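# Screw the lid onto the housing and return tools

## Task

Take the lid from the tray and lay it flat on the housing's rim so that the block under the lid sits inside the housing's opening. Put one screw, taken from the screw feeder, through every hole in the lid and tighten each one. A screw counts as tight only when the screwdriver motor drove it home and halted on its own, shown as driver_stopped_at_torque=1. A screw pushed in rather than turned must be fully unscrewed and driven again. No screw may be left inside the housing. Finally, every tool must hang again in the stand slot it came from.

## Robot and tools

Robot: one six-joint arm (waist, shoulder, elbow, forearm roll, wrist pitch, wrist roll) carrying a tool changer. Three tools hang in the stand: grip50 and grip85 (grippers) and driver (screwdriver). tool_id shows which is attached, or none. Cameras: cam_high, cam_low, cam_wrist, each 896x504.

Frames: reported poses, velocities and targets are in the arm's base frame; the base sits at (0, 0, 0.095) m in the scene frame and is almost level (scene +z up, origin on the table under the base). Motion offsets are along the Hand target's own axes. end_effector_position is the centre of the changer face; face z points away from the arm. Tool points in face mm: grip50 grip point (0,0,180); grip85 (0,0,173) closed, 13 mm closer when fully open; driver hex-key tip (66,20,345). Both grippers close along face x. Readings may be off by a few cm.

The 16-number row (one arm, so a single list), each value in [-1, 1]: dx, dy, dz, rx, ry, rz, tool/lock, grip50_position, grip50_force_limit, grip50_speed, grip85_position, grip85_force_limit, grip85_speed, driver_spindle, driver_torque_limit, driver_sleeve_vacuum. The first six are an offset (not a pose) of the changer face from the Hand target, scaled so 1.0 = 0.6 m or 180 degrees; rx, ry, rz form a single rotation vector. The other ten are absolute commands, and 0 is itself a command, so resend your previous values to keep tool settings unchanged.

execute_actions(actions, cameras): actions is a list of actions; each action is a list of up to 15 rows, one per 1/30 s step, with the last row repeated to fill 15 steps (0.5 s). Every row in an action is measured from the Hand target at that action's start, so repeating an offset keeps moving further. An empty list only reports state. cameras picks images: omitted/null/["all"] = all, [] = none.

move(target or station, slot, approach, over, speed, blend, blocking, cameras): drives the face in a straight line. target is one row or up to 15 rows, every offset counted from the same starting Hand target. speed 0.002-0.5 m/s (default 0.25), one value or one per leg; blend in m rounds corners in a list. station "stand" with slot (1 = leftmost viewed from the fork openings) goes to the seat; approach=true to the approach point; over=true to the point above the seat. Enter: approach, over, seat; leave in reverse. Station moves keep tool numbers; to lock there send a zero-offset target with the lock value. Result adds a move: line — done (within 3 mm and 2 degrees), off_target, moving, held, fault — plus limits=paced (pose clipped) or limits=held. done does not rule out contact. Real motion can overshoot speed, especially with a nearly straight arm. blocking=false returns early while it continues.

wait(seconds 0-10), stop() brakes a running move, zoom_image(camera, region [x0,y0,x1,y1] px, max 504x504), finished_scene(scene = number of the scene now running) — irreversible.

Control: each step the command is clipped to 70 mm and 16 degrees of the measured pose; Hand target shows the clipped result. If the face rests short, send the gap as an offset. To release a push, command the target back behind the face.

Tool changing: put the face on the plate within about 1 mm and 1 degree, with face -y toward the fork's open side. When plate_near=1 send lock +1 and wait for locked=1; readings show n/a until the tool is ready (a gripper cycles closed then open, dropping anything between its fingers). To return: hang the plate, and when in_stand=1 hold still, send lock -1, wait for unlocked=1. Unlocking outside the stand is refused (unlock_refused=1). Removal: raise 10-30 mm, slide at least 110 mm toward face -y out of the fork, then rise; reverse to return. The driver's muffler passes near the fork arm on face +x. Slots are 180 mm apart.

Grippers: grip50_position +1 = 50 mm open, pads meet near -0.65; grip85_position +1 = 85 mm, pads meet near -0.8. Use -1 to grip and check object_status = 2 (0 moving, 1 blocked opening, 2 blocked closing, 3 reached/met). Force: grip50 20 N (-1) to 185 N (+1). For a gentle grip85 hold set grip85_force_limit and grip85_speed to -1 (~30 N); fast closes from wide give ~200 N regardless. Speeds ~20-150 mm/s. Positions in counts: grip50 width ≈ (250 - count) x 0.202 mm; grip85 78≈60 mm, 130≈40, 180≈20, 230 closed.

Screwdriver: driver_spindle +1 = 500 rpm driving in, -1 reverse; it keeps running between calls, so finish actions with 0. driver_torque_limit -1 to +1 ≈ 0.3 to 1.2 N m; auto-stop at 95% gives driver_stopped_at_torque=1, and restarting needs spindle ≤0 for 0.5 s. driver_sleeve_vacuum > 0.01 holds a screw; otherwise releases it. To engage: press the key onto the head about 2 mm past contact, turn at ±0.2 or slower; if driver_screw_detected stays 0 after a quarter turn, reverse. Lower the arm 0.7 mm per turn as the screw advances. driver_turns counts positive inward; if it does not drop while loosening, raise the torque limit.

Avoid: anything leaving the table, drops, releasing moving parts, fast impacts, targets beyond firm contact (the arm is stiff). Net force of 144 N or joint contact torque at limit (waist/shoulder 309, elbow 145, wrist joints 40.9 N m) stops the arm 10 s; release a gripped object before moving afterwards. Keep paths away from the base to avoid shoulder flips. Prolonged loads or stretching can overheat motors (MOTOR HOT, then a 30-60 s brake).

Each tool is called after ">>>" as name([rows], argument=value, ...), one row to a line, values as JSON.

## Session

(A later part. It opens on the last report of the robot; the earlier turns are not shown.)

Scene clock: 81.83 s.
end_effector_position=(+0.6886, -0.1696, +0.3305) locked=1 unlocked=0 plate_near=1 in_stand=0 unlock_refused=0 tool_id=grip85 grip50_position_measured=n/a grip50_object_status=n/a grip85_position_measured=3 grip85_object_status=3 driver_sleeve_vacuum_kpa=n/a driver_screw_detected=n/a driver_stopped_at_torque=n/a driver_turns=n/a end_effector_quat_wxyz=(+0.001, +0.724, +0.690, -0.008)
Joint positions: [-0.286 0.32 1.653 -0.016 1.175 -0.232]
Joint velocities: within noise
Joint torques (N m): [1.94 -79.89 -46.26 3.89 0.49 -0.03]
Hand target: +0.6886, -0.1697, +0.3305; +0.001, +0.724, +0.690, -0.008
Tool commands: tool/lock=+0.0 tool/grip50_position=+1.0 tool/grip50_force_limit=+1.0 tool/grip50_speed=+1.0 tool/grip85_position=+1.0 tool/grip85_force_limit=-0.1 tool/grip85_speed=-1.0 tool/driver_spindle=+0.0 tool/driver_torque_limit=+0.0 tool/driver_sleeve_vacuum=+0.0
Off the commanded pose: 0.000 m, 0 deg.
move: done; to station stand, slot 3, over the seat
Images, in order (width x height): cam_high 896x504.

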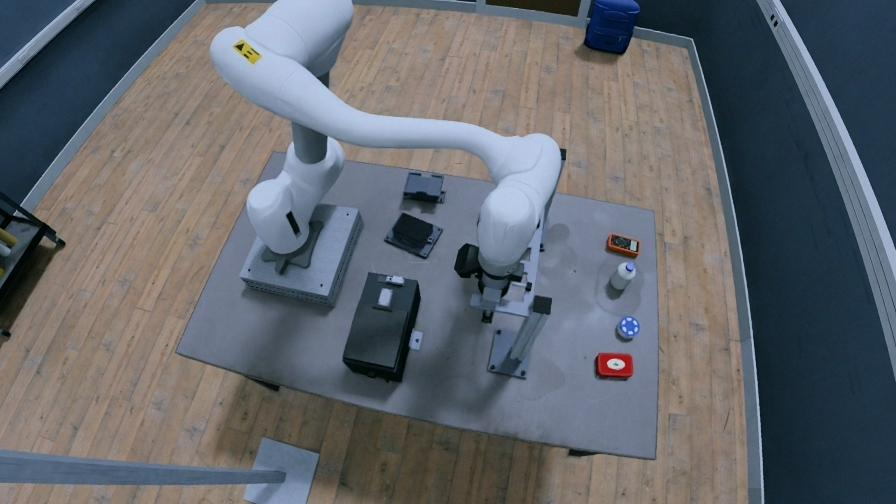

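>>> move(station="stand", slot=3, speed=0.03, cameras=[])

>>> execute_actions([
  [[0,0,0,0,0,0,-1,1,1,1,1,-0.1,-1,0,0,0]],
  [[0,0,0,0,0,0,-1,1,1,1,1,-0.1,-1,0,0,0]],
], cameras=[])

Scene clock: 83.00 s.
end_effector_position=(+0.6884, -0.1699, +0.3086) locked=1 unlocked=0 plate_near=1 in_stand=1 unlock_refused=0 tool_id=grip85 grip50_position_measured=n/a grip50_object_status=n/a grip85_position_measured=3 grip85_object_status=3 driver_sleeve_vacuum_kpa=n/a driver_screw_detected=n/a driver_stopped_at_torque=n/a driver_turns=n/a end_effector_quat_wxyz=(+0.001, +0.724, +0.690, -0.008)
Joint positions: [-0.287 0.335 1.676 -0.016 1.137 -0.231]
Joint velocities: within noise
Joint torques (N m): [2.32 -67.71 -36.17 2.9 0.24 -0.03]
Hand target: +0.6883, -0.1699, +0.3085; +0.001, +0.724, +0.690, -0.008
Tool commands: tool/lock=+0.0 tool/grip50_position=+1.0 tool/grip50_force_limit=+1.0 tool/grip50_speed=+1.0 tool/grip85_position=+1.0 tool/grip85_force_limit=-0.1 tool/grip85_speed=-1.0 tool/driver_spindle=+0.0 tool/driver_torque_limit=+0.0 tool/driver_sleeve_vacuum=+0.0
Off the commanded pose: 0.000 m, 0 deg.
move: done; to station stand, slot 3
No camera images: "cameras" was empty.

Scene clock: 84.23 s.
end_effector_position=(+0.6883, -0.1699, +0.3085) locked=0 unlocked=1 plate_near=1 in_stand=1 unlock_refused=0 tool_id=none grip50_position_measured=n/a grip50_object_status=n/a grip85_position_measured=n/a grip85_object_status=n/a driver_sleeve_vacuum_kpa=n/a driver_screw_detected=n/a driver_stopped_at_torque=n/a driver_turns=n/a end_effector_quat_wxyz=(+0.001, +0.724, +0.690, -0.008)
Joint positions: [-0.287 0.335 1.676 -0.016 1.137 -0.231]
Joint velocities: within noise
Joint torques (N m): [1.24 -59.16 -30.55 3.24 0.07 -0.04]
Hand target: +0.6883, -0.1699, +0.3085; +0.001, +0.724, +0.690, -0.008
Tool commands: tool/lock=+0.0 tool/grip50_position=+1.0 tool/grip50_force_limit=+1.0 tool/grip50_speed=+1.0 tool/grip85_position=+1.0 tool/grip85_force_limit=-0.1 tool/grip85_speed=-1.0 tool/driver_spindle=+0.0 tool/driver_torque_limit=+0.0 tool/driver_sleeve_vacuum=+0.0
Off the commanded pose: 0.000 m, 0 deg.
Step readings (end_effector_position):
0: (+0.6884, -0.1699, +0.3086)
1: (+0.6884, -0.1699, +0.3086)
2: (+0.6884, -0.1699, +0.3086)
4: (+0.6884, -0.1699, +0.3085)
8: (+0.6883, -0.1699, +0.3085)
15: (+0.6883, -0.1699, +0.3085)
16: (+0.6883, -0.1699, +0.3085)
17: (+0.6883, -0.1699, +0.3085)
19: (+0.6883, -0.1699, +0.3085)
23: (+0.6883, -0.1699, +0.3085)
30: (+0.6883, -0.1699, +0.3085)
No camera images: "cameras" was empty.

>>> move([
  [0,0,-0.055,0,0,0,0,1,1,1,1,-0.1,-1,0,0,0],
  [0,0,-0.1,0,0,0,0,1,1,1,1,-0.1,-1,0,0,0],
  [0.2995,-0.0003,-0.1,0,0,0,0,1,1,1,1,-0.1,-1,0,0,0],
], speed=[0.04,0.12,0.15], blend=[0.005,0.02,0], cameras=["cam_wrist"])

>>> move(station="stand", slot=2, over=true, speed=0.06, cameras=["cam_wrist"])

Scene clock: 87.03 s.
end_effector_position=(+0.6975, +0.0103, +0.3662) locked=0 unlocked=1 plate_near=0 in_stand=0 unlock_refused=0 tool_id=none grip50_position_measured=n/a grip50_object_status=n/a grip85_position_measured=n/a grip85_object_status=n/a driver_sleeve_vacuum_kpa=n/a driver_screw_detected=n/a driver_stopped_at_torque=n/a driver_turns=n/a end_effector_quat_wxyz=(+0.001, +0.724, +0.690, -0.008)
Joint positions: [-0.031 0.283 1.635 -0.013 1.233 0.022]
Joint velocities: within noise
Joint torques (N m): [1.24 -67.88 -40.7 3.96 0.42 -0.04]
Hand target: +0.6975, +0.0103, +0.3661; +0.001, +0.724, +0.690, -0.008
Off the commanded pose: 0.000 m, 0 deg.
move: done; blend cut to 0.0135 m at target 2
Images, in order (width x height): cam_wrist 896x504.

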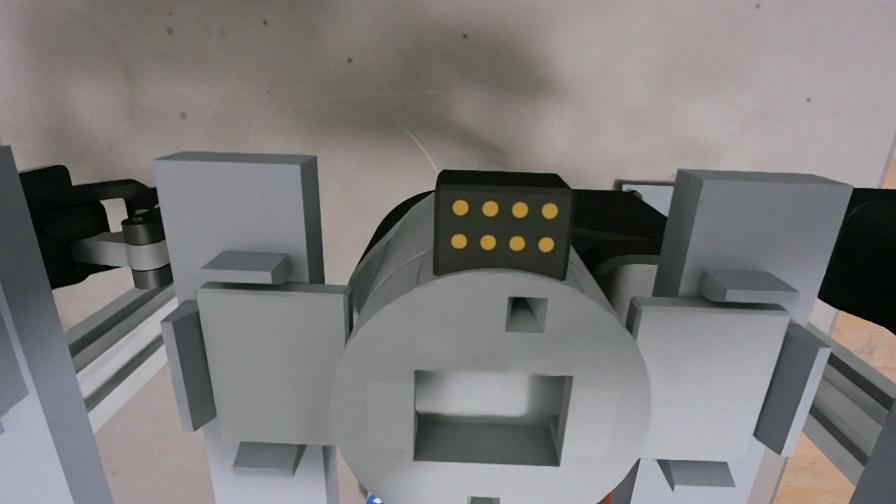

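Scene clock: 87.93 s.
end_effector_position=(+0.6974, +0.0103, +0.3283) locked=0 unlocked=1 plate_near=0 in_stand=0 unlock_refused=0 tool_id=none grip50_position_measured=n/a grip50_object_status=n/a grip85_position_measured=n/a grip85_object_status=n/a driver_sleeve_vacuum_kpa=n/a driver_screw_detected=n/a driver_stopped_at_torque=n/a driver_turns=n/a end_effector_quat_wxyz=(+0.001, +0.724, +0.690, -0.008)
Joint positions: [-0.031 0.305 1.678 -0.013 1.168 0.022]
Joint velocities: within noise
Joint torques (N m): [1.75 -69.11 -40.01 3.89 0.48 -0.02]
Hand target: +0.6974, +0.0103, +0.3283; +0.001, +0.724, +0.690, -0.008
Tool commands: tool/lock=+0.0 tool/grip50_position=+1.0 tool/grip50_force_limit=+1.0 tool/grip50_speed=+1.0 tool/grip85_position=+1.0 tool/grip85_force_limit=-0.1 tool/grip85_speed=-1.0 tool/driver_spindle=+0.0 tool/driver_torque_limit=+0.0 tool/driver_sleeve_vacuum=+0.0
Off the commanded pose: 0.000 m, 0 deg.
move: done; to station stand, slot 2, over the seat
Images, in order (width x height): cam_wrist 896x504.

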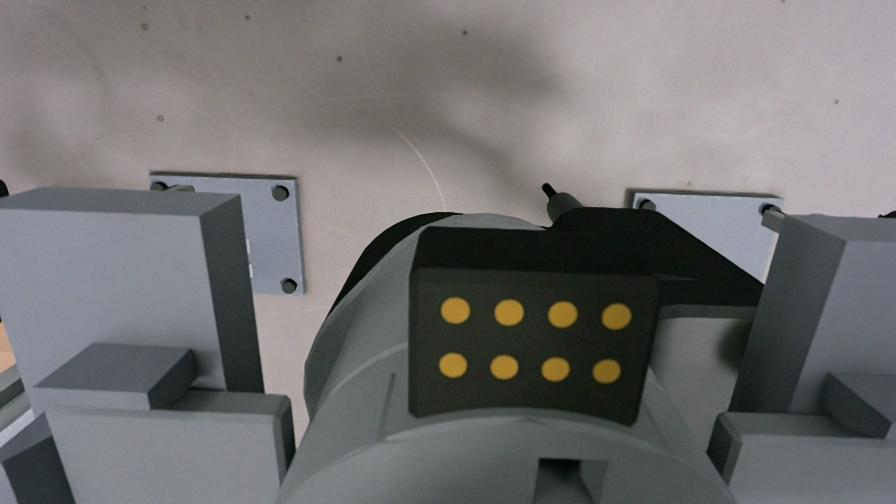

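>>> move(station="stand", slot=2, speed=0.03, cameras=[])

>>> execute_actions([
  [[0,0,0,0,0,0,1,1,1,1,1,-0.1,-1,0,0,0]],
  [[0,0,0,0,0,0,1,1,1,1,1,-0.1,-1,0,0,0]],
], cameras=[])

Scene clock: 89.07 s.
end_effector_position=(+0.6972, +0.0100, +0.3063) locked=0 unlocked=1 plate_near=1 in_stand=1 unlock_refused=0 tool_id=none grip50_position_measured=n/a grip50_object_status=n/a grip85_position_measured=n/a grip85_object_status=n/a driver_sleeve_vacuum_kpa=n/a driver_screw_detected=n/a driver_stopped_at_torque=n/a driver_turns=n/a end_effector_quat_wxyz=(+0.001, +0.724, +0.690, -0.008)
Joint positions: [-0.032 0.32 1.701 -0.013 1.13 0.022]
Joint velocities: within noise
Joint torques (N m): [1.44 -61.02 -34.18 3.6 0.07 0.02]
Hand target: +0.6972, +0.0100, +0.3063; +0.001, +0.724, +0.690, -0.008
Tool commands: tool/lock=+0.0 tool/grip50_position=+1.0 tool/grip50_force_limit=+1.0 tool/grip50_speed=+1.0 tool/grip85_position=+1.0 tool/grip85_force_limit=-0.1 tool/grip85_speed=-1.0 tool/driver_spindle=+0.0 tool/driver_torque_limit=+0.0 tool/driver_sleeve_vacuum=+0.0
Off the commanded pose: 0.000 m, 0 deg.
move: done; to station stand, slot 2
No camera images: "cameras" was empty.

Scene clock: 90.30 s.
end_effector_position=(+0.6972, +0.0100, +0.3063) locked=1 unlocked=0 plate_near=1 in_stand=1 unlock_refused=0 tool_id=driver grip50_position_measured=n/a grip50_object_status=n/a grip85_position_measured=n/a grip85_object_status=n/a driver_sleeve_vacuum_kpa=n/a driver_screw_detected=n/a driver_stopped_at_torque=n/a driver_turns=n/a end_effector_quat_wxyz=(+0.001, +0.724, +0.690, -0.008)
Joint positions: [-0.032 0.32 1.701 -0.013 1.13 0.022]
Joint velocities: within noise
Joint torques (N m): [2.53 -60.16 -32.14 2.95 -0.31 -0.04]
Hand target: +0.6972, +0.0100, +0.3063; +0.001, +0.724, +0.690, -0.008
Tool commands: tool/lock=+0.0 tool/grip50_position=+1.0 tool/grip50_force_limit=+1.0 tool/grip50_speed=+1.0 tool/grip85_position=+1.0 tool/grip85_force_limit=-0.1 tool/grip85_speed=-1.0 tool/driver_spindle=+0.0 tool/driver_torque_limit=+0.0 tool/driver_sleeve_vacuum=+0.0
Off the commanded pose: 0.000 m, 0 deg.
Step readings (end_effector_position):
0: (+0.6972, +0.0100, +0.3063)
1: (+0.6972, +0.0100, +0.3063)
2: (+0.6972, +0.0100, +0.3063)
4: (+0.6972, +0.0100, +0.3063)
8: (+0.6972, +0.0100, +0.3063)
15: (+0.6972, +0.0100, +0.3063)
16: (+0.6972, +0.0100, +0.3063)
17: (+0.6972, +0.0100, +0.3063)
19: (+0.6972, +0.0100, +0.3063)
23: (+0.6972, +0.0100, +0.3063)
30: (+0.6972, +0.0100, +0.3063)
No camera images: "cameras" was empty.

>>> move(station="stand", slot=2, over=true, speed=0.05, cameras=[])

>>> move(station="stand", slot=2, approach=true, speed=0.12, cameras=["cam_wrist"])

Scene clock: 91.13 s.
end_effector_position=(+0.6974, +0.0103, +0.3283) locked=1 unlocked=0 plate_near=1 in_stand=0 unlock_refused=0 tool_id=driver grip50_position_measured=n/a grip50_object_status=n/a grip85_position_measured=n/a grip85_object_status=n/a driver_sleeve_vacuum_kpa=0 driver_screw_detected=0 driver_stopped_at_torque=0 driver_turns=0.00 end_effector_quat_wxyz=(+0.001, +0.724, +0.690, -0.008)
Joint positions: [-0.031 0.305 1.678 -0.013 1.168 0.022]
Joint velocities: within noise
Joint torques (N m): [1.74 -85.77 -52.18 4.52 0.02 -0.02]
Hand target: +0.6974, +0.0103, +0.3283; +0.001, +0.724, +0.690, -0.008
Tool commands: tool/lock=+0.0 tool/grip50_position=+1.0 tool/grip50_force_limit=+1.0 tool/grip50_speed=+1.0 tool/grip85_position=+1.0 tool/grip85_force_limit=-0.1 tool/grip85_speed=-1.0 tool/driver_spindle=+0.0 tool/driver_torque_limit=+0.0 tool/driver_sleeve_vacuum=+0.0
Off the commanded pose: 0.000 m, 0 deg.
move: done; to station stand, slot 2, over the seat
No camera images: "cameras" was empty.

Scene clock: 92.63 s.
end_effector_position=(+0.5577, +0.0171, +0.3298) locked=1 unlocked=0 plate_near=1 in_stand=0 unlock_refused=0 tool_id=driver grip50_position_measured=n/a grip50_object_status=n/a grip85_position_measured=n/a grip85_object_status=n/a driver_sleeve_vacuum_kpa=0 driver_screw_detected=0 driver_stopped_at_torque=0 driver_turns=0.00 end_effector_quat_wxyz=(+0.001, +0.724, +0.690, -0.008)
Joint positions: [-0.027 0.094 1.937 -0.013 1.12 0.027]
Joint velocities: within noise
Joint torques (N m): [1.38 -59.66 -50.7 4.43 0.07 -0.04]
Hand target: +0.5577, +0.0171, +0.3298; +0.001, +0.724, +0.690, -0.008
Tool commands: tool/lock=+0.0 tool/grip50_position=+1.0 tool/grip50_force_limit=+1.0 tool/grip50_speed=+1.0 tool/grip85_position=+1.0 tool/grip85_force_limit=-0.1 tool/grip85_speed=-1.0 tool/driver_spindle=+0.0 tool/driver_torque_limit=+0.0 tool/driver_sleeve_vacuum=+0.0
Off the commanded pose: 0.000 m, 0 deg.
move: done; to station stand, slot 2, approach point
Images, in order (width x height): cam_wrist 896x504.

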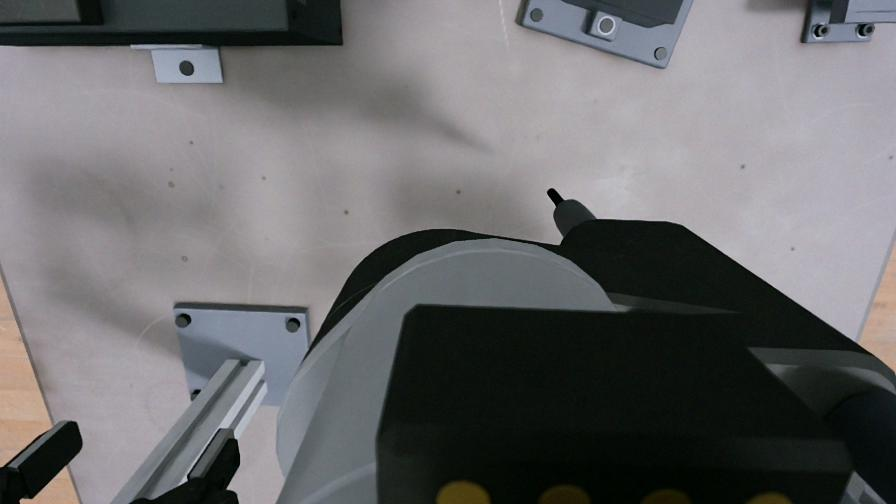

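>>> move([
  [-0.0027,-0.0026,-0.2336,0,0,0,0,1,1,1,1,-0.1,-1,0,0,0],
  [-0.3263,-0.3058,-0.2266,0,0,0,0,1,1,1,1,-0.1,-1,0,0,0],
], speed=[0.15,0.15], blend=[0.05,0], cameras=["cam_wrist"])

Scene clock: 96.20 s.
end_effector_position=(+0.3663, -0.1679, +0.4699) locked=1 unlocked=0 plate_near=1 in_stand=0 unlock_refused=0 tool_id=driver grip50_position_measured=n/a grip50_object_status=n/a grip85_position_measured=n/a grip85_object_status=n/a driver_sleeve_vacuum_kpa=0 driver_screw_detected=0 driver_stopped_at_torque=0 driver_turns=0.00 end_effector_quat_wxyz=(+0.001, +0.724, +0.690, -0.008)
Joint positions: [-0.508 -0.242 1.98 -0.015 1.407 -0.457]
Joint velocities: within noise
Joint torques (N m): [1.3 -25.1 -55.58 4.9 0.39 -0.03]
Hand target: +0.3663, -0.1679, +0.4699; +0.001, +0.724, +0.690, -0.008
Off the commanded pose: 0.000 m, 0 deg.
move: done
Images, in order (width x height): cam_wrist 896x504.

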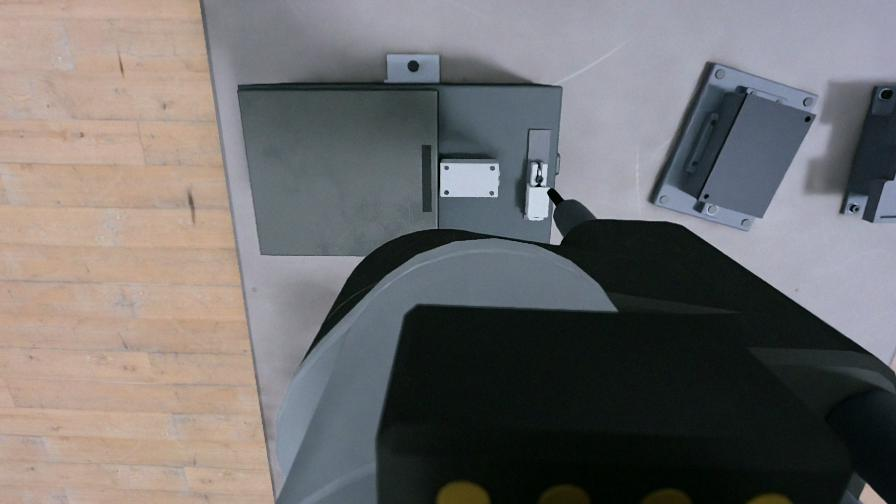

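>>> zoom_image(camera="cam_wrist", region=[515, 150, 575, 210])

>>> zoom_image(camera="cam_wrist", region=[525, 162, 555, 192])

Scaled by 8.400 from the camera's 896x504 image, which has a finer 1280x720 frame.

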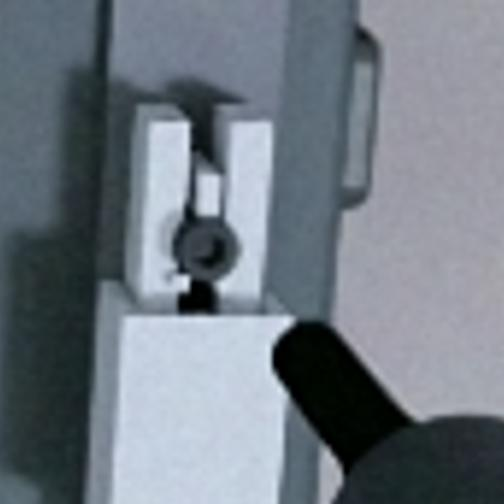

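Scaled by 16.800 from the camera's 896x504 image, which has a finer 1280x720 frame.

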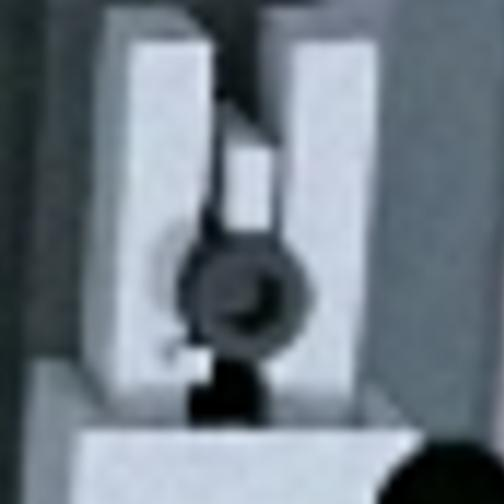

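>>> move(target=[0.0002,0.0032,0.075,0,0,0,0,1,1,1,1,-0.1,-1,0,0,0], speed=0.08, cameras=["cam_wrist"])

>>> zoom_image(camera="cam_wrist", region=[535, 168, 565, 198])

Scene clock: 97.40 s.
end_effector_position=(+0.3678, -0.1684, +0.4249) locked=1 unlocked=0 plate_near=1 in_stand=0 unlock_refused=0 tool_id=driver grip50_position_measured=n/a grip50_object_status=n/a grip85_position_measured=n/a grip85_object_status=n/a driver_sleeve_vacuum_kpa=0 driver_screw_detected=0 driver_stopped_at_torque=0 driver_turns=0.00 end_effector_quat_wxyz=(+0.001, +0.724, +0.690, -0.008)
Joint positions: [-0.508 -0.223 2.048 -0.016 1.319 -0.455]
Joint velocities: within noise
Joint torques (N m): [1.3 -25.69 -54.56 4.82 0.51 -0.04]
Hand target: +0.3678, -0.1684, +0.4249; +0.001, +0.724, +0.690, -0.008
Off the commanded pose: 0.000 m, 0 deg.
move: done
Images, in order (width x height): cam_wrist 896x504.

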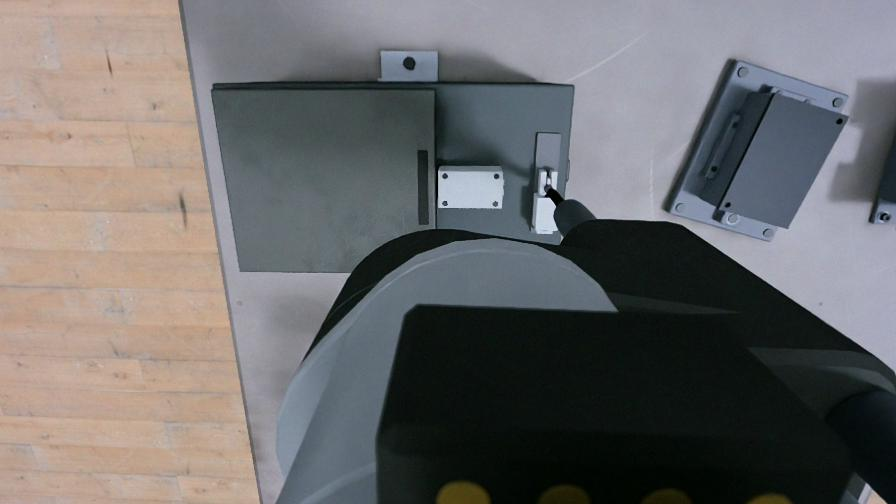

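Scaled by 16.800 from the camera's 896x504 image, which has a finer 1280x720 frame.

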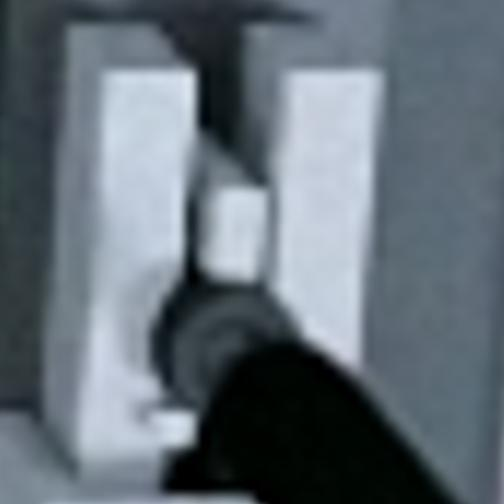

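>>> move([
  [0,0,0.0172,0,0,0,0,1,1,1,1,-0.1,-1,0,0,1],
  [0,0,0.0217,0,0,0,0,1,1,1,1,-0.1,-1,0,0,1],
], speed=[0.04,0.01], cameras=[])

Scene clock: 98.43 s.
end_effector_position=(+0.3677, -0.1686, +0.4119) locked=1 unlocked=0 plate_near=1 in_stand=0 unlock_refused=0 tool_id=driver grip50_position_measured=n/a grip50_object_status=n/a grip85_position_measured=n/a grip85_object_status=n/a driver_sleeve_vacuum_kpa=14 driver_screw_detected=0 driver_stopped_at_torque=0 driver_turns=0.00 end_effector_quat_wxyz=(+0.001, +0.724, +0.690, -0.008)
Joint positions: [-0.508 -0.217 2.068 -0.016 1.294 -0.455]
Joint velocities: within noise
Joint torques (N m): [0.76 -24.9 -51.02 3.83 0.92 -0.09]
Hand target: +0.3677, -0.1686, +0.4119; +0.001, +0.724, +0.690, -0.008
Off the commanded pose: 0.000 m, 0 deg.
move: done
No camera images: "cameras" was empty.

>>> move(target=[0,0,0.0042,0,0,0,0,1,1,1,1,-0.1,-1,0,0,1], speed=0.01, cameras=[])

>>> execute_actions([
  [[0,0,0,0,0,0,0,1,1,1,1,-0.1,-1,0.1,0,1]],
  [[0,0,0,0,0,0,0,1,1,1,1,-0.1,-1,0,0,1]],
], cameras=[])

Scene clock: 99.20 s.
end_effector_position=(+0.3676, -0.1686, +0.4093) locked=1 unlocked=0 plate_near=1 in_stand=0 unlock_refused=0 tool_id=driver grip50_position_measured=n/a grip50_object_status=n/a grip85_position_measured=n/a grip85_object_status=n/a driver_sleeve_vacuum_kpa=14 driver_screw_detected=0 driver_stopped_at_torque=0 driver_turns=0.00 end_effector_quat_wxyz=(+0.001, +0.724, +0.690, -0.008)
Joint positions: [-0.508 -0.215 2.072 -0.016 1.289 -0.455]
Joint velocities: within noise
Joint torques (N m): [1.34 -23.79 -50.06 3.66 1.03 -0.11]
Hand target: +0.3676, -0.1686, +0.4093; +0.001, +0.724, +0.690, -0.008
Off the commanded pose: 0.000 m, 0 deg.
move: done
No camera images: "cameras" was empty.

Scene clock: 100.40 s.
end_effector_position=(+0.3676, -0.1686, +0.4093) locked=1 unlocked=0 plate_near=1 in_stand=0 unlock_refused=0 tool_id=driver grip50_position_measured=n/a grip50_object_status=n/a grip85_position_measured=n/a grip85_object_status=n/a driver_sleeve_vacuum_kpa=40 driver_screw_detected=1 driver_stopped_at_torque=0 driver_turns=0.41 end_effector_quat_wxyz=(+0.001, +0.724, +0.690, -0.008)
Joint positions: [-0.508 -0.215 2.072 -0.016 1.289 -0.455]
Joint velocities: within noise
Joint torques (N m): [1.3 -24.55 -50.41 4.16 1.04 -0.14]
Hand target: +0.3676, -0.1686, +0.4093; +0.001, +0.724, +0.690, -0.008
Off the commanded pose: 0.000 m, 0 deg.
Step readings (end_effector_position):
0: (+0.3676, -0.1686, +0.4093)
1: (+0.3676, -0.1686, +0.4093)
2: (+0.3676, -0.1686, +0.4093)
4: (+0.3676, -0.1686, +0.4093)
8: (+0.3676, -0.1686, +0.4093)
15: (+0.3676, -0.1686, +0.4093)
16: (+0.3676, -0.1686, +0.4093)
17: (+0.3676, -0.1686, +0.4093)
19: (+0.3676, -0.1686, +0.4093)
23: (+0.3676, -0.1686, +0.4093)
30: (+0.3676, -0.1686, +0.4093)
No camera images: "cameras" was empty.

>>> move([
  [0,0,-0.025,0,0,0,0,1,1,1,1,-0.1,-1,0,0,1],
  [0,0,-0.1,0,0,0,0,1,1,1,1,-0.1,-1,0,0,1],
  [0.4944,-0.0929,-0.1067,0,0,0,0,1,1,1,1,-0.1,-1,0,0,1],
  [0.4964,-0.0911,0.06,0,0,0,0,1,1,1,1,-0.1,-1,0,0,1],
], speed=[0.03,0.1,0.15,0.12], blend=[0.005,0.02,0.04,0], cameras=["cam_wrist"])

Scene clock: 104.77 s.
end_effector_position=(+0.3271, +0.1311, +0.3703) locked=1 unlocked=0 plate_near=1 in_stand=0 unlock_refused=0 tool_id=driver grip50_position_measured=n/a grip50_object_status=n/a grip85_position_measured=n/a grip85_object_status=n/a driver_sleeve_vacuum_kpa=39 driver_screw_detected=1 driver_stopped_at_torque=0 driver_turns=0.41 end_effector_quat_wxyz=(+0.001, +0.724, +0.690, -0.008)
Joint positions: [0.288 -0.284 2.194 -0.009 1.245 0.339]
Joint velocities: within noise
Joint torques (N m): [0.84 -17.42 -54.33 4.58 -0.22 -0.01]
Hand target: +0.3271, +0.1311, +0.3702; +0.001, +0.724, +0.690, -0.008
Off the commanded pose: 0.000 m, 0 deg.
move: done
Images, in order (width x height): cam_wrist 896x504.

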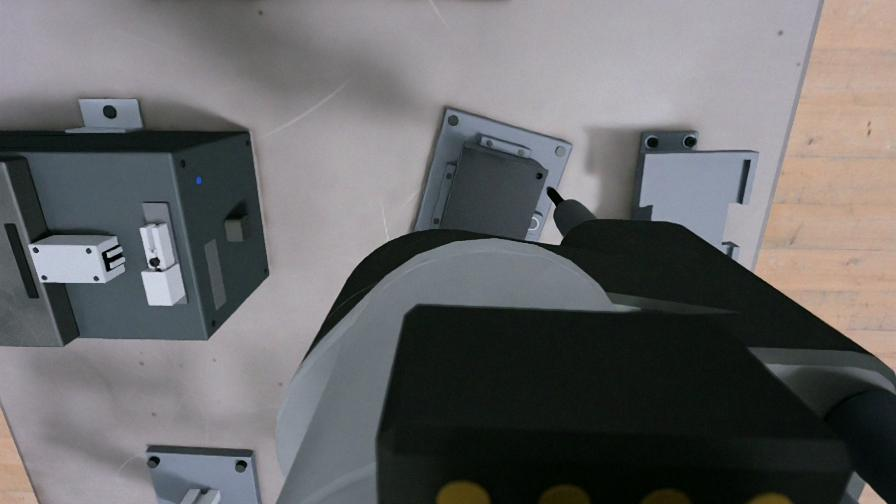

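>>> zoom_image(camera="cam_wrist", region=[525, 160, 555, 190])

>>> zoom_image(camera="cam_wrist", region=[530, 168, 546, 184])

Scaled by 16.800 from the camera's 896x504 image, which has a finer 1280x720 frame.

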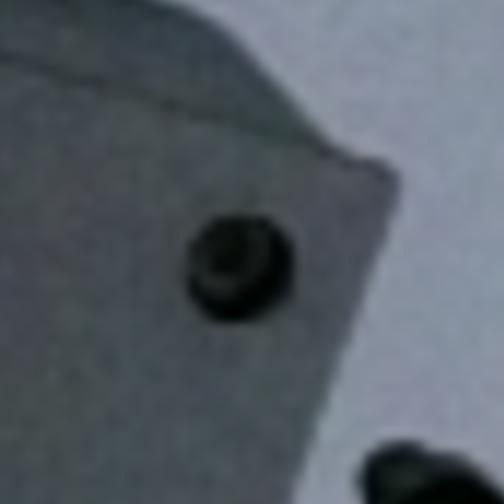

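Scaled by 31.500 from the camera's 896x504 image, which has a finer 1280x720 frame.

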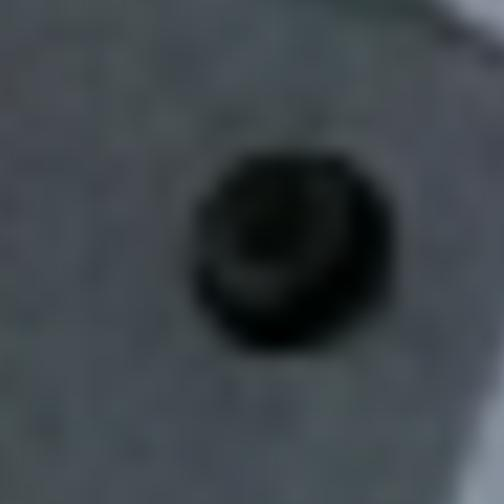

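>>> move(target=[0.0015,0.001,0.04,0,0,0,0,1,1,1,1,-0.1,-1,0,0,1], speed=0.06, cameras=["cam_wrist"])

>>> zoom_image(camera="cam_wrist", region=[530, 168, 560, 198])

>>> zoom_image(camera="cam_wrist", region=[537, 174, 553, 190])

Scene clock: 105.97 s.
end_effector_position=(+0.3275, +0.1317, +0.3462) locked=1 unlocked=0 plate_near=1 in_stand=0 unlock_refused=0 tool_id=driver grip50_position_measured=n/a grip50_object_status=n/a grip85_position_measured=n/a grip85_object_status=n/a driver_sleeve_vacuum_kpa=39 driver_screw_detected=1 driver_stopped_at_torque=0 driver_turns=0.41 end_effector_quat_wxyz=(+0.001, +0.724, +0.690, -0.008)
Joint positions: [0.289 -0.266 2.228 -0.009 1.193 0.341]
Joint velocities: within noise
Joint torques (N m): [0.4 -17.99 -53.1 4.47 -0.19 -0.02]
Hand target: +0.3275, +0.1317, +0.3462; +0.001, +0.724, +0.690, -0.008
Off the commanded pose: 0.000 m, 0 deg.
move: done
Images, in order (width x height): cam_wrist 896x504.

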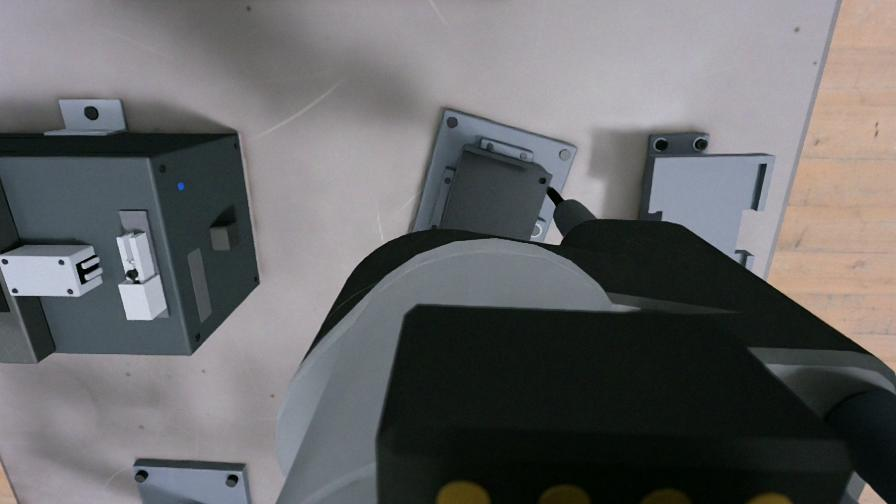

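Scaled by 16.800 from the camera's 896x504 image, which has a finer 1280x720 frame.

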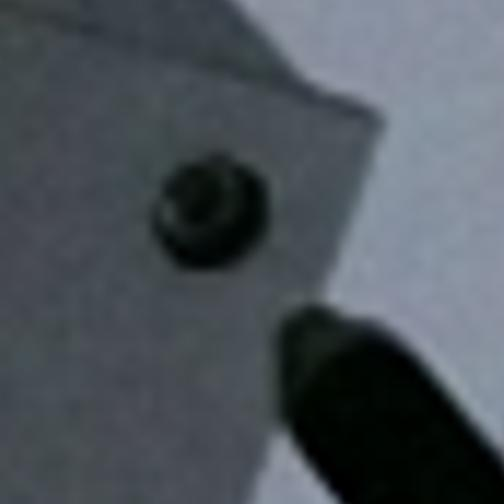

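Scaled by 31.500 from the camera's 896x504 image, which has a finer 1280x720 frame.

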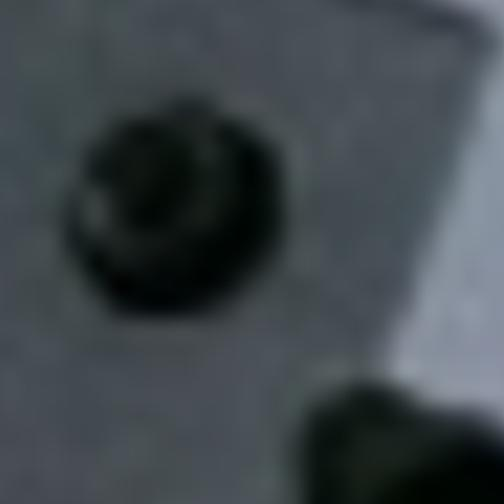

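>>> move(target=[0,0,0.0475,0,0,0,0,1,1,1,1,-0.1,-1,0,0,1], speed=0.04, cameras=["cam_wrist"])

>>> zoom_image(camera="cam_wrist", region=[530, 168, 580, 218])

Scene clock: 107.17 s.
end_effector_position=(+0.3272, +0.1313, +0.3177) locked=1 unlocked=0 plate_near=1 in_stand=0 unlock_refused=0 tool_id=driver grip50_position_measured=n/a grip50_object_status=n/a grip85_position_measured=n/a grip85_object_status=n/a driver_sleeve_vacuum_kpa=39 driver_screw_detected=1 driver_stopped_at_torque=0 driver_turns=0.41 end_effector_quat_wxyz=(+0.001, +0.724, +0.690, -0.008)
Joint positions: [0.288 -0.242 2.267 -0.009 1.13 0.341]
Joint velocities: within noise
Joint torques (N m): [0.4 -19.53 -51.86 4.36 -0.1 -0.03]
Hand target: +0.3272, +0.1313, +0.3177; +0.001, +0.724, +0.690, -0.008
Off the commanded pose: 0.000 m, 0 deg.
move: done
Images, in order (width x height): cam_wrist 896x504.

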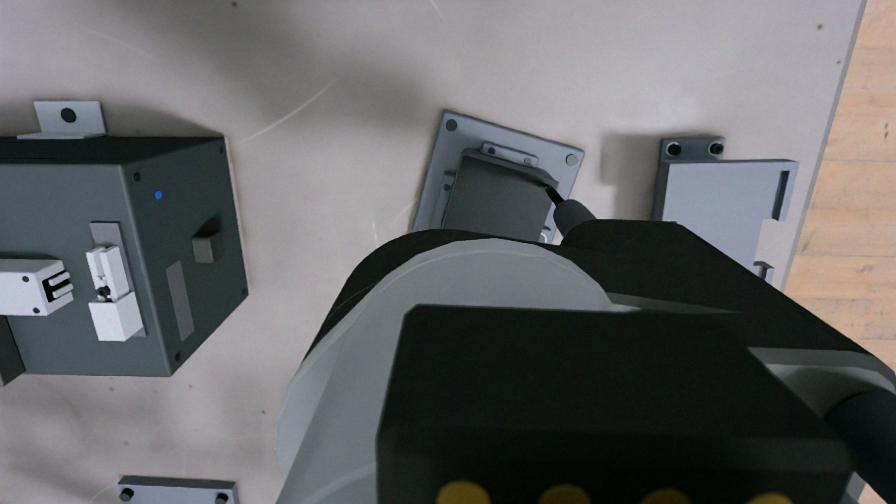

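Scaled by 10.080 from the camera's 896x504 image, which has a finer 1280x720 frame.

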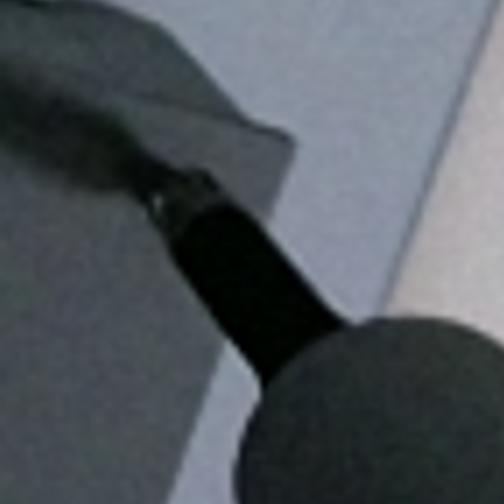

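>>> execute_actions([
  [[0,0,0.0012,0,0,0,0,1,1,1,1,-0.1,-1,0,0,1]],
], cameras=[])

>>> execute_actions([
  [[0,0,0.0009,0,0,0,0,1,1,1,1,-0.1,-1,0,0,1]],
], cameras=[])

>>> execute_actions([
  [[0,0,0.0009,0,0,0,0,1,1,1,1,-0.1,-1,0,0,1]],
], cameras=[])

Scene clock: 107.97 s.
end_effector_position=(+0.3272, +0.1313, +0.3170) locked=1 unlocked=0 plate_near=1 in_stand=0 unlock_refused=0 tool_id=driver grip50_position_measured=n/a grip50_object_status=n/a grip85_position_measured=n/a grip85_object_status=n/a driver_sleeve_vacuum_kpa=39 driver_screw_detected=1 driver_stopped_at_torque=0 driver_turns=0.41 end_effector_quat_wxyz=(+0.001, +0.724, +0.690, -0.008)
Joint positions: [0.288 -0.242 2.268 -0.009 1.128 0.341]
Joint velocities: within noise
Joint torques (N m): [0.72 -19.4 -51.58 4.35 -0.11 -0.08]
Hand target: +0.3272, +0.1313, +0.3170; +0.001, +0.724, +0.690, -0.008
Off the commanded pose: 0.000 m, 0 deg.
Step readings (end_effector_position):
0: (+0.3272, +0.1313, +0.3177)
1: (+0.3272, +0.1313, +0.3177)
2: (+0.3272, +0.1313, +0.3173)
4: (+0.3272, +0.1313, +0.3170)
8: (+0.3272, +0.1313, +0.3170)
15: (+0.3272, +0.1313, +0.3170)
No camera images: "cameras" was empty.

Scene clock: 108.67 s.
end_effector_position=(+0.3272, +0.1313, +0.3164) locked=1 unlocked=0 plate_near=1 in_stand=0 unlock_refused=0 tool_id=driver grip50_position_measured=n/a grip50_object_status=n/a grip85_position_measured=n/a grip85_object_status=n/a driver_sleeve_vacuum_kpa=39 driver_screw_detected=1 driver_stopped_at_torque=0 driver_turns=0.41 end_effector_quat_wxyz=(+0.001, +0.724, +0.690, -0.008)
Joint positions: [0.288 -0.241 2.269 -0.009 1.127 0.341]
Joint velocities: within noise
Joint torques (N m): [0.3 -19.65 -51.61 4.37 -0.18 -0.01]
Hand target: +0.3272, +0.1313, +0.3165; +0.001, +0.724, +0.690, -0.008
Off the commanded pose: 0.000 m, 0 deg.
Step readings (end_effector_position):
0: (+0.3272, +0.1313, +0.3170)
1: (+0.3272, +0.1313, +0.3170)
2: (+0.3272, +0.1313, +0.3167)
4: (+0.3272, +0.1313, +0.3165)
8: (+0.3272, +0.1313, +0.3165)
15: (+0.3272, +0.1313, +0.3164)
No camera images: "cameras" was empty.

Scene clock: 109.37 s.
end_effector_position=(+0.3272, +0.1313, +0.3159) locked=1 unlocked=0 plate_near=1 in_stand=0 unlock_refused=0 tool_id=driver grip50_position_measured=n/a grip50_object_status=n/a grip85_position_measured=n/a grip85_object_status=n/a driver_sleeve_vacuum_kpa=39 driver_screw_detected=1 driver_stopped_at_torque=0 driver_turns=0.41 end_effector_quat_wxyz=(+0.001, +0.724, +0.690, -0.008)
Joint positions: [0.288 -0.241 2.27 -0.009 1.126 0.341]
Joint velocities: within noise
Joint torques (N m): [0.74 -19.64 -51.5 4.37 -0.1 -0.02]
Hand target: +0.3272, +0.1313, +0.3159; +0.001, +0.724, +0.690, -0.008
Off the commanded pose: 0.000 m, 0 deg.
Step readings (end_effector_position):
0: (+0.3272, +0.1313, +0.3164)
1: (+0.3272, +0.1313, +0.3164)
2: (+0.3272, +0.1313, +0.3162)
4: (+0.3272, +0.1313, +0.3159)
8: (+0.3272, +0.1313, +0.3159)
15: (+0.3272, +0.1313, +0.3159)
No camera images: "cameras" was empty.

>>> execute_actions([
  [[0,0,0.0009,0,0,0,0,1,1,1,1,-0.1,-1,0,0,1]],
], cameras=[])

>>> execute_actions([
  [[0,0,0.0009,0,0,0,0,1,1,1,1,-0.1,-1,0,0,1]],
], cameras=[])

>>> execute_actions([
  [[0,0,0.0009,0,0,0,0,1,1,1,1,-0.1,-1,0,0,1]],
], cameras=["cam_wrist"])

Scene clock: 110.20 s.
end_effector_position=(+0.3272, +0.1313, +0.3154) locked=1 unlocked=0 plate_near=1 in_stand=0 unlock_refused=0 tool_id=driver grip50_position_measured=n/a grip50_object_status=n/a grip85_position_measured=n/a grip85_object_status=n/a driver_sleeve_vacuum_kpa=39 driver_screw_detected=1 driver_stopped_at_torque=0 driver_turns=0.41 end_effector_quat_wxyz=(+0.001, +0.724, +0.690, -0.008)
Joint positions: [0.288 -0.24 2.27 -0.009 1.125 0.341]
Joint velocities: within noise
Joint torques (N m): [0.71 -19.33 -51.54 4.31 -0.16 0.01]
Hand target: +0.3272, +0.1313, +0.3154; +0.001, +0.724, +0.690, -0.008
Off the commanded pose: 0.000 m, 0 deg.
Step readings (end_effector_position):
0: (+0.3272, +0.1313, +0.3159)
1: (+0.3272, +0.1313, +0.3159)
2: (+0.3272, +0.1313, +0.3156)
4: (+0.3271, +0.1313, +0.3154)
8: (+0.3272, +0.1313, +0.3154)
15: (+0.3272, +0.1313, +0.3154)
No camera images: "cameras" was empty.

Scene clock: 110.90 s.
end_effector_position=(+0.3272, +0.1313, +0.3148) locked=1 unlocked=0 plate_near=1 in_stand=0 unlock_refused=0 tool_id=driver grip50_position_measured=n/a grip50_object_status=n/a grip85_position_measured=n/a grip85_object_status=n/a driver_sleeve_vacuum_kpa=39 driver_screw_detected=1 driver_stopped_at_torque=0 driver_turns=0.41 end_effector_quat_wxyz=(+0.001, +0.724, +0.690, -0.008)
Joint positions: [0.288 -0.24 2.271 -0.009 1.123 0.341]
Joint velocities: within noise
Joint torques (N m): [0.55 -19.42 -51.32 4.32 -0.2 0.01]
Hand target: +0.3272, +0.1313, +0.3148; +0.001, +0.724, +0.690, -0.008
Off the commanded pose: 0.000 m, 0 deg.
Step readings (end_effector_position):
0: (+0.3272, +0.1313, +0.3154)
1: (+0.3272, +0.1313, +0.3153)
2: (+0.3272, +0.1313, +0.3151)
4: (+0.3271, +0.1313, +0.3149)
8: (+0.3272, +0.1313, +0.3148)
15: (+0.3272, +0.1313, +0.3148)
No camera images: "cameras" was empty.

Scene clock: 111.60 s.
end_effector_position=(+0.3271, +0.1313, +0.3143) locked=1 unlocked=0 plate_near=1 in_stand=0 unlock_refused=0 tool_id=driver grip50_position_measured=n/a grip50_object_status=n/a grip85_position_measured=n/a grip85_object_status=n/a driver_sleeve_vacuum_kpa=39 driver_screw_detected=1 driver_stopped_at_torque=0 driver_turns=0.41 end_effector_quat_wxyz=(+0.001, +0.724, +0.690, -0.008)
Joint positions: [0.288 -0.239 2.272 -0.009 1.122 0.341]
Joint velocities: within noise
Joint torques (N m): [0.4 -19.46 -51.27 4.35 -0.13 -0.01]
Hand target: +0.3271, +0.1313, +0.3143; +0.001, +0.724, +0.690, -0.008
Off the commanded pose: 0.000 m, 0 deg.
Step readings (end_effector_position):
0: (+0.3272, +0.1313, +0.3148)
1: (+0.3272, +0.1313, +0.3148)
2: (+0.3272, +0.1313, +0.3146)
4: (+0.3271, +0.1313, +0.3143)
8: (+0.3271, +0.1313, +0.3143)
15: (+0.3271, +0.1313, +0.3143)
Images, in order (width x height): cam_wrist 896x504.

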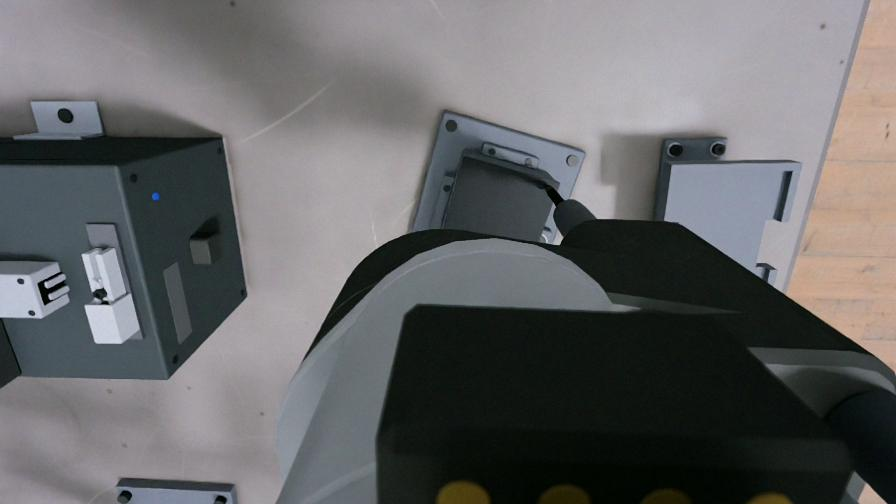

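>>> execute_actions([
  [[0,0,0.0009,0,0,0,0,1,1,1,1,-0.1,-1,0,0,1]],
], cameras=[])

>>> execute_actions([
  [[0,0,0.0009,0,0,0,0,1,1,1,1,-0.1,-1,0,0,1]],
], cameras=[])

>>> execute_actions([
  [[0,0,0.0009,0,0,0,0,1,1,1,1,-0.1,-1,0,0,1]],
], cameras=[])

>>> execute_actions([
  [[0,0,0.0009,0,0,0,0,1,1,1,1,-0.1,-1,0,0,1]],
], cameras=[])

Scene clock: 112.47 s.
end_effector_position=(+0.3271, +0.1313, +0.3138) locked=1 unlocked=0 plate_near=1 in_stand=0 unlock_refused=0 tool_id=driver grip50_position_measured=n/a grip50_object_status=n/a grip85_position_measured=n/a grip85_object_status=n/a driver_sleeve_vacuum_kpa=39 driver_screw_detected=1 driver_stopped_at_torque=0 driver_turns=0.41 end_effector_quat_wxyz=(+0.001, +0.724, +0.690, -0.008)
Joint positions: [0.288 -0.239 2.273 -0.009 1.121 0.341]
Joint velocities: within noise
Joint torques (N m): [0.5 -19.83 -51.53 4.31 -0.15 -0.09]
Hand target: +0.3271, +0.1313, +0.3138; +0.001, +0.724, +0.690, -0.008
Off the commanded pose: 0.000 m, 0 deg.
Step readings (end_effector_position):
0: (+0.3271, +0.1313, +0.3143)
1: (+0.3271, +0.1313, +0.3143)
2: (+0.3272, +0.1313, +0.3140)
4: (+0.3271, +0.1313, +0.3138)
8: (+0.3271, +0.1313, +0.3138)
15: (+0.3271, +0.1313, +0.3138)
No camera images: "cameras" was empty.

Scene clock: 113.17 s.
end_effector_position=(+0.3271, +0.1313, +0.3132) locked=1 unlocked=0 plate_near=1 in_stand=0 unlock_refused=0 tool_id=driver grip50_position_measured=n/a grip50_object_status=n/a grip85_position_measured=n/a grip85_object_status=n/a driver_sleeve_vacuum_kpa=32 driver_screw_detected=1 driver_stopped_at_torque=0 driver_turns=0.41 end_effector_quat_wxyz=(+0.001, +0.724, +0.690, -0.008)
Joint positions: [0.288 -0.238 2.273 -0.009 1.12 0.341]
Joint velocities: within noise
Joint torques (N m): [0.18 -19.83 -51.08 4.29 -0.02 -0.01]
Hand target: +0.3271, +0.1313, +0.3132; +0.001, +0.724, +0.690, -0.008
Off the commanded pose: 0.000 m, 0 deg.
Step readings (end_effector_position):
0: (+0.3271, +0.1313, +0.3138)
1: (+0.3271, +0.1313, +0.3137)
2: (+0.3272, +0.1313, +0.3135)
4: (+0.3271, +0.1313, +0.3132)
8: (+0.3271, +0.1313, +0.3132)
15: (+0.3271, +0.1313, +0.3132)
No camera images: "cameras" was empty.

Scene clock: 113.87 s.
end_effector_position=(+0.3271, +0.1313, +0.3127) locked=1 unlocked=0 plate_near=1 in_stand=0 unlock_refused=0 tool_id=driver grip50_position_measured=n/a grip50_object_status=n/a grip85_position_measured=n/a grip85_object_status=n/a driver_sleeve_vacuum_kpa=29 driver_screw_detected=0 driver_stopped_at_torque=0 driver_turns=0.41 end_effector_quat_wxyz=(+0.001, +0.724, +0.690, -0.008)
Joint positions: [0.288 -0.238 2.274 -0.009 1.118 0.341]
Joint velocities: within noise
Joint torques (N m): [0.39 -20.11 -51.18 4.26 -0.05 -0.02]
Hand target: +0.3271, +0.1313, +0.3127; +0.001, +0.724, +0.690, -0.008
Off the commanded pose: 0.000 m, 0 deg.
Step readings (end_effector_position):
0: (+0.3271, +0.1313, +0.3132)
1: (+0.3271, +0.1313, +0.3132)
2: (+0.3271, +0.1313, +0.3129)
4: (+0.3271, +0.1313, +0.3127)
8: (+0.3271, +0.1313, +0.3127)
15: (+0.3271, +0.1313, +0.3127)
No camera images: "cameras" was empty.

Scene clock: 114.57 s.
end_effector_position=(+0.3271, +0.1313, +0.3121) locked=1 unlocked=0 plate_near=1 in_stand=0 unlock_refused=0 tool_id=driver grip50_position_measured=n/a grip50_object_status=n/a grip85_position_measured=n/a grip85_object_status=n/a driver_sleeve_vacuum_kpa=29 driver_screw_detected=0 driver_stopped_at_torque=0 driver_turns=0.41 end_effector_quat_wxyz=(+0.001, +0.724, +0.690, -0.008)
Joint positions: [0.288 -0.237 2.275 -0.009 1.117 0.341]
Joint velocities: within noise
Joint torques (N m): [0.39 -19.83 -50.92 4.25 0.04 0.03]
Hand target: +0.3271, +0.1313, +0.3121; +0.001, +0.724, +0.690, -0.008
Off the commanded pose: 0.000 m, 0 deg.
Step readings (end_effector_position):
0: (+0.3271, +0.1313, +0.3127)
1: (+0.3271, +0.1313, +0.3127)
2: (+0.3271, +0.1313, +0.3124)
4: (+0.3271, +0.1313, +0.3122)
8: (+0.3271, +0.1313, +0.3121)
15: (+0.3271, +0.1313, +0.3121)
No camera images: "cameras" was empty.

>>> execute_actions([
  [[0,0,-0.004,0,0,0,0,1,1,1,1,-0.1,-1,0,0,1]],
], cameras=["cam_wrist","cam_low"])

>>> zoom_image(camera="cam_wrist", region=[530, 170, 570, 210])

Scene clock: 115.53 s.
end_effector_position=(+0.3272, +0.1313, +0.3145) locked=1 unlocked=0 plate_near=1 in_stand=0 unlock_refused=0 tool_id=driver grip50_position_measured=n/a grip50_object_status=n/a grip85_position_measured=n/a grip85_object_status=n/a driver_sleeve_vacuum_kpa=39 driver_screw_detected=1 driver_stopped_at_torque=0 driver_turns=0.41 end_effector_quat_wxyz=(+0.001, +0.724, +0.690, -0.008)
Joint positions: [0.288 -0.24 2.272 -0.009 1.123 0.341]
Joint velocities: within noise
Joint torques (N m): [0.75 -19.81 -51.28 4.32 -0.12 0.01]
Hand target: +0.3271, +0.1313, +0.3145; +0.001, +0.724, +0.690, -0.008
Off the commanded pose: 0.000 m, 0 deg.
Step readings (end_effector_position):
0: (+0.3271, +0.1313, +0.3121)
1: (+0.3271, +0.1313, +0.3121)
2: (+0.3271, +0.1313, +0.3128)
4: (+0.3272, +0.1313, +0.3142)
8: (+0.3272, +0.1313, +0.3144)
15: (+0.3272, +0.1313, +0.3145)
Images, in order (width x height): cam_low 896x504, cam_wrist 896x504.

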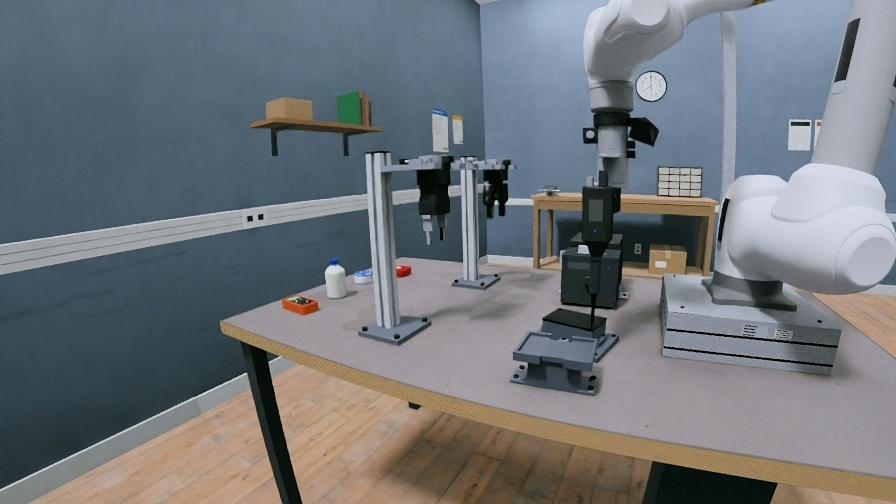

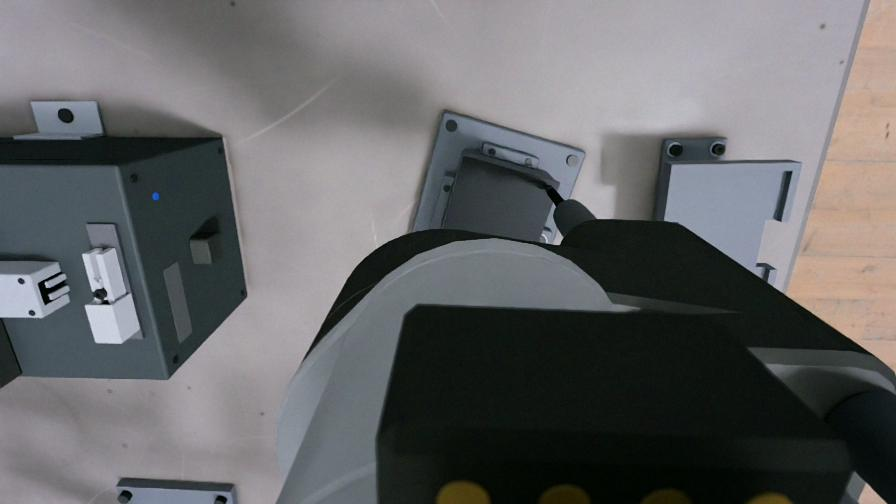

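Scaled by 12.600 from the camera's 896x504 image, which has a finer 1280x720 frame.

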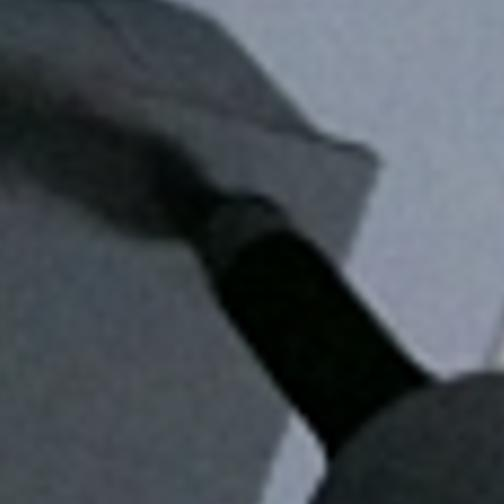

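>>> zoom_image(camera="cam_low", region=[570, 295, 620, 345])

Scaled by 10.080 from the camera's 896x504 image, which has a finer 1280x720 frame.

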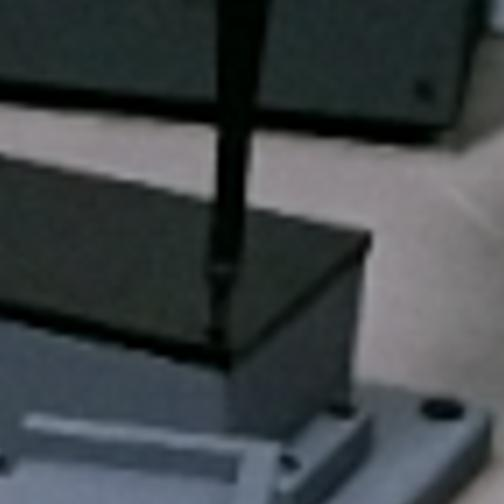

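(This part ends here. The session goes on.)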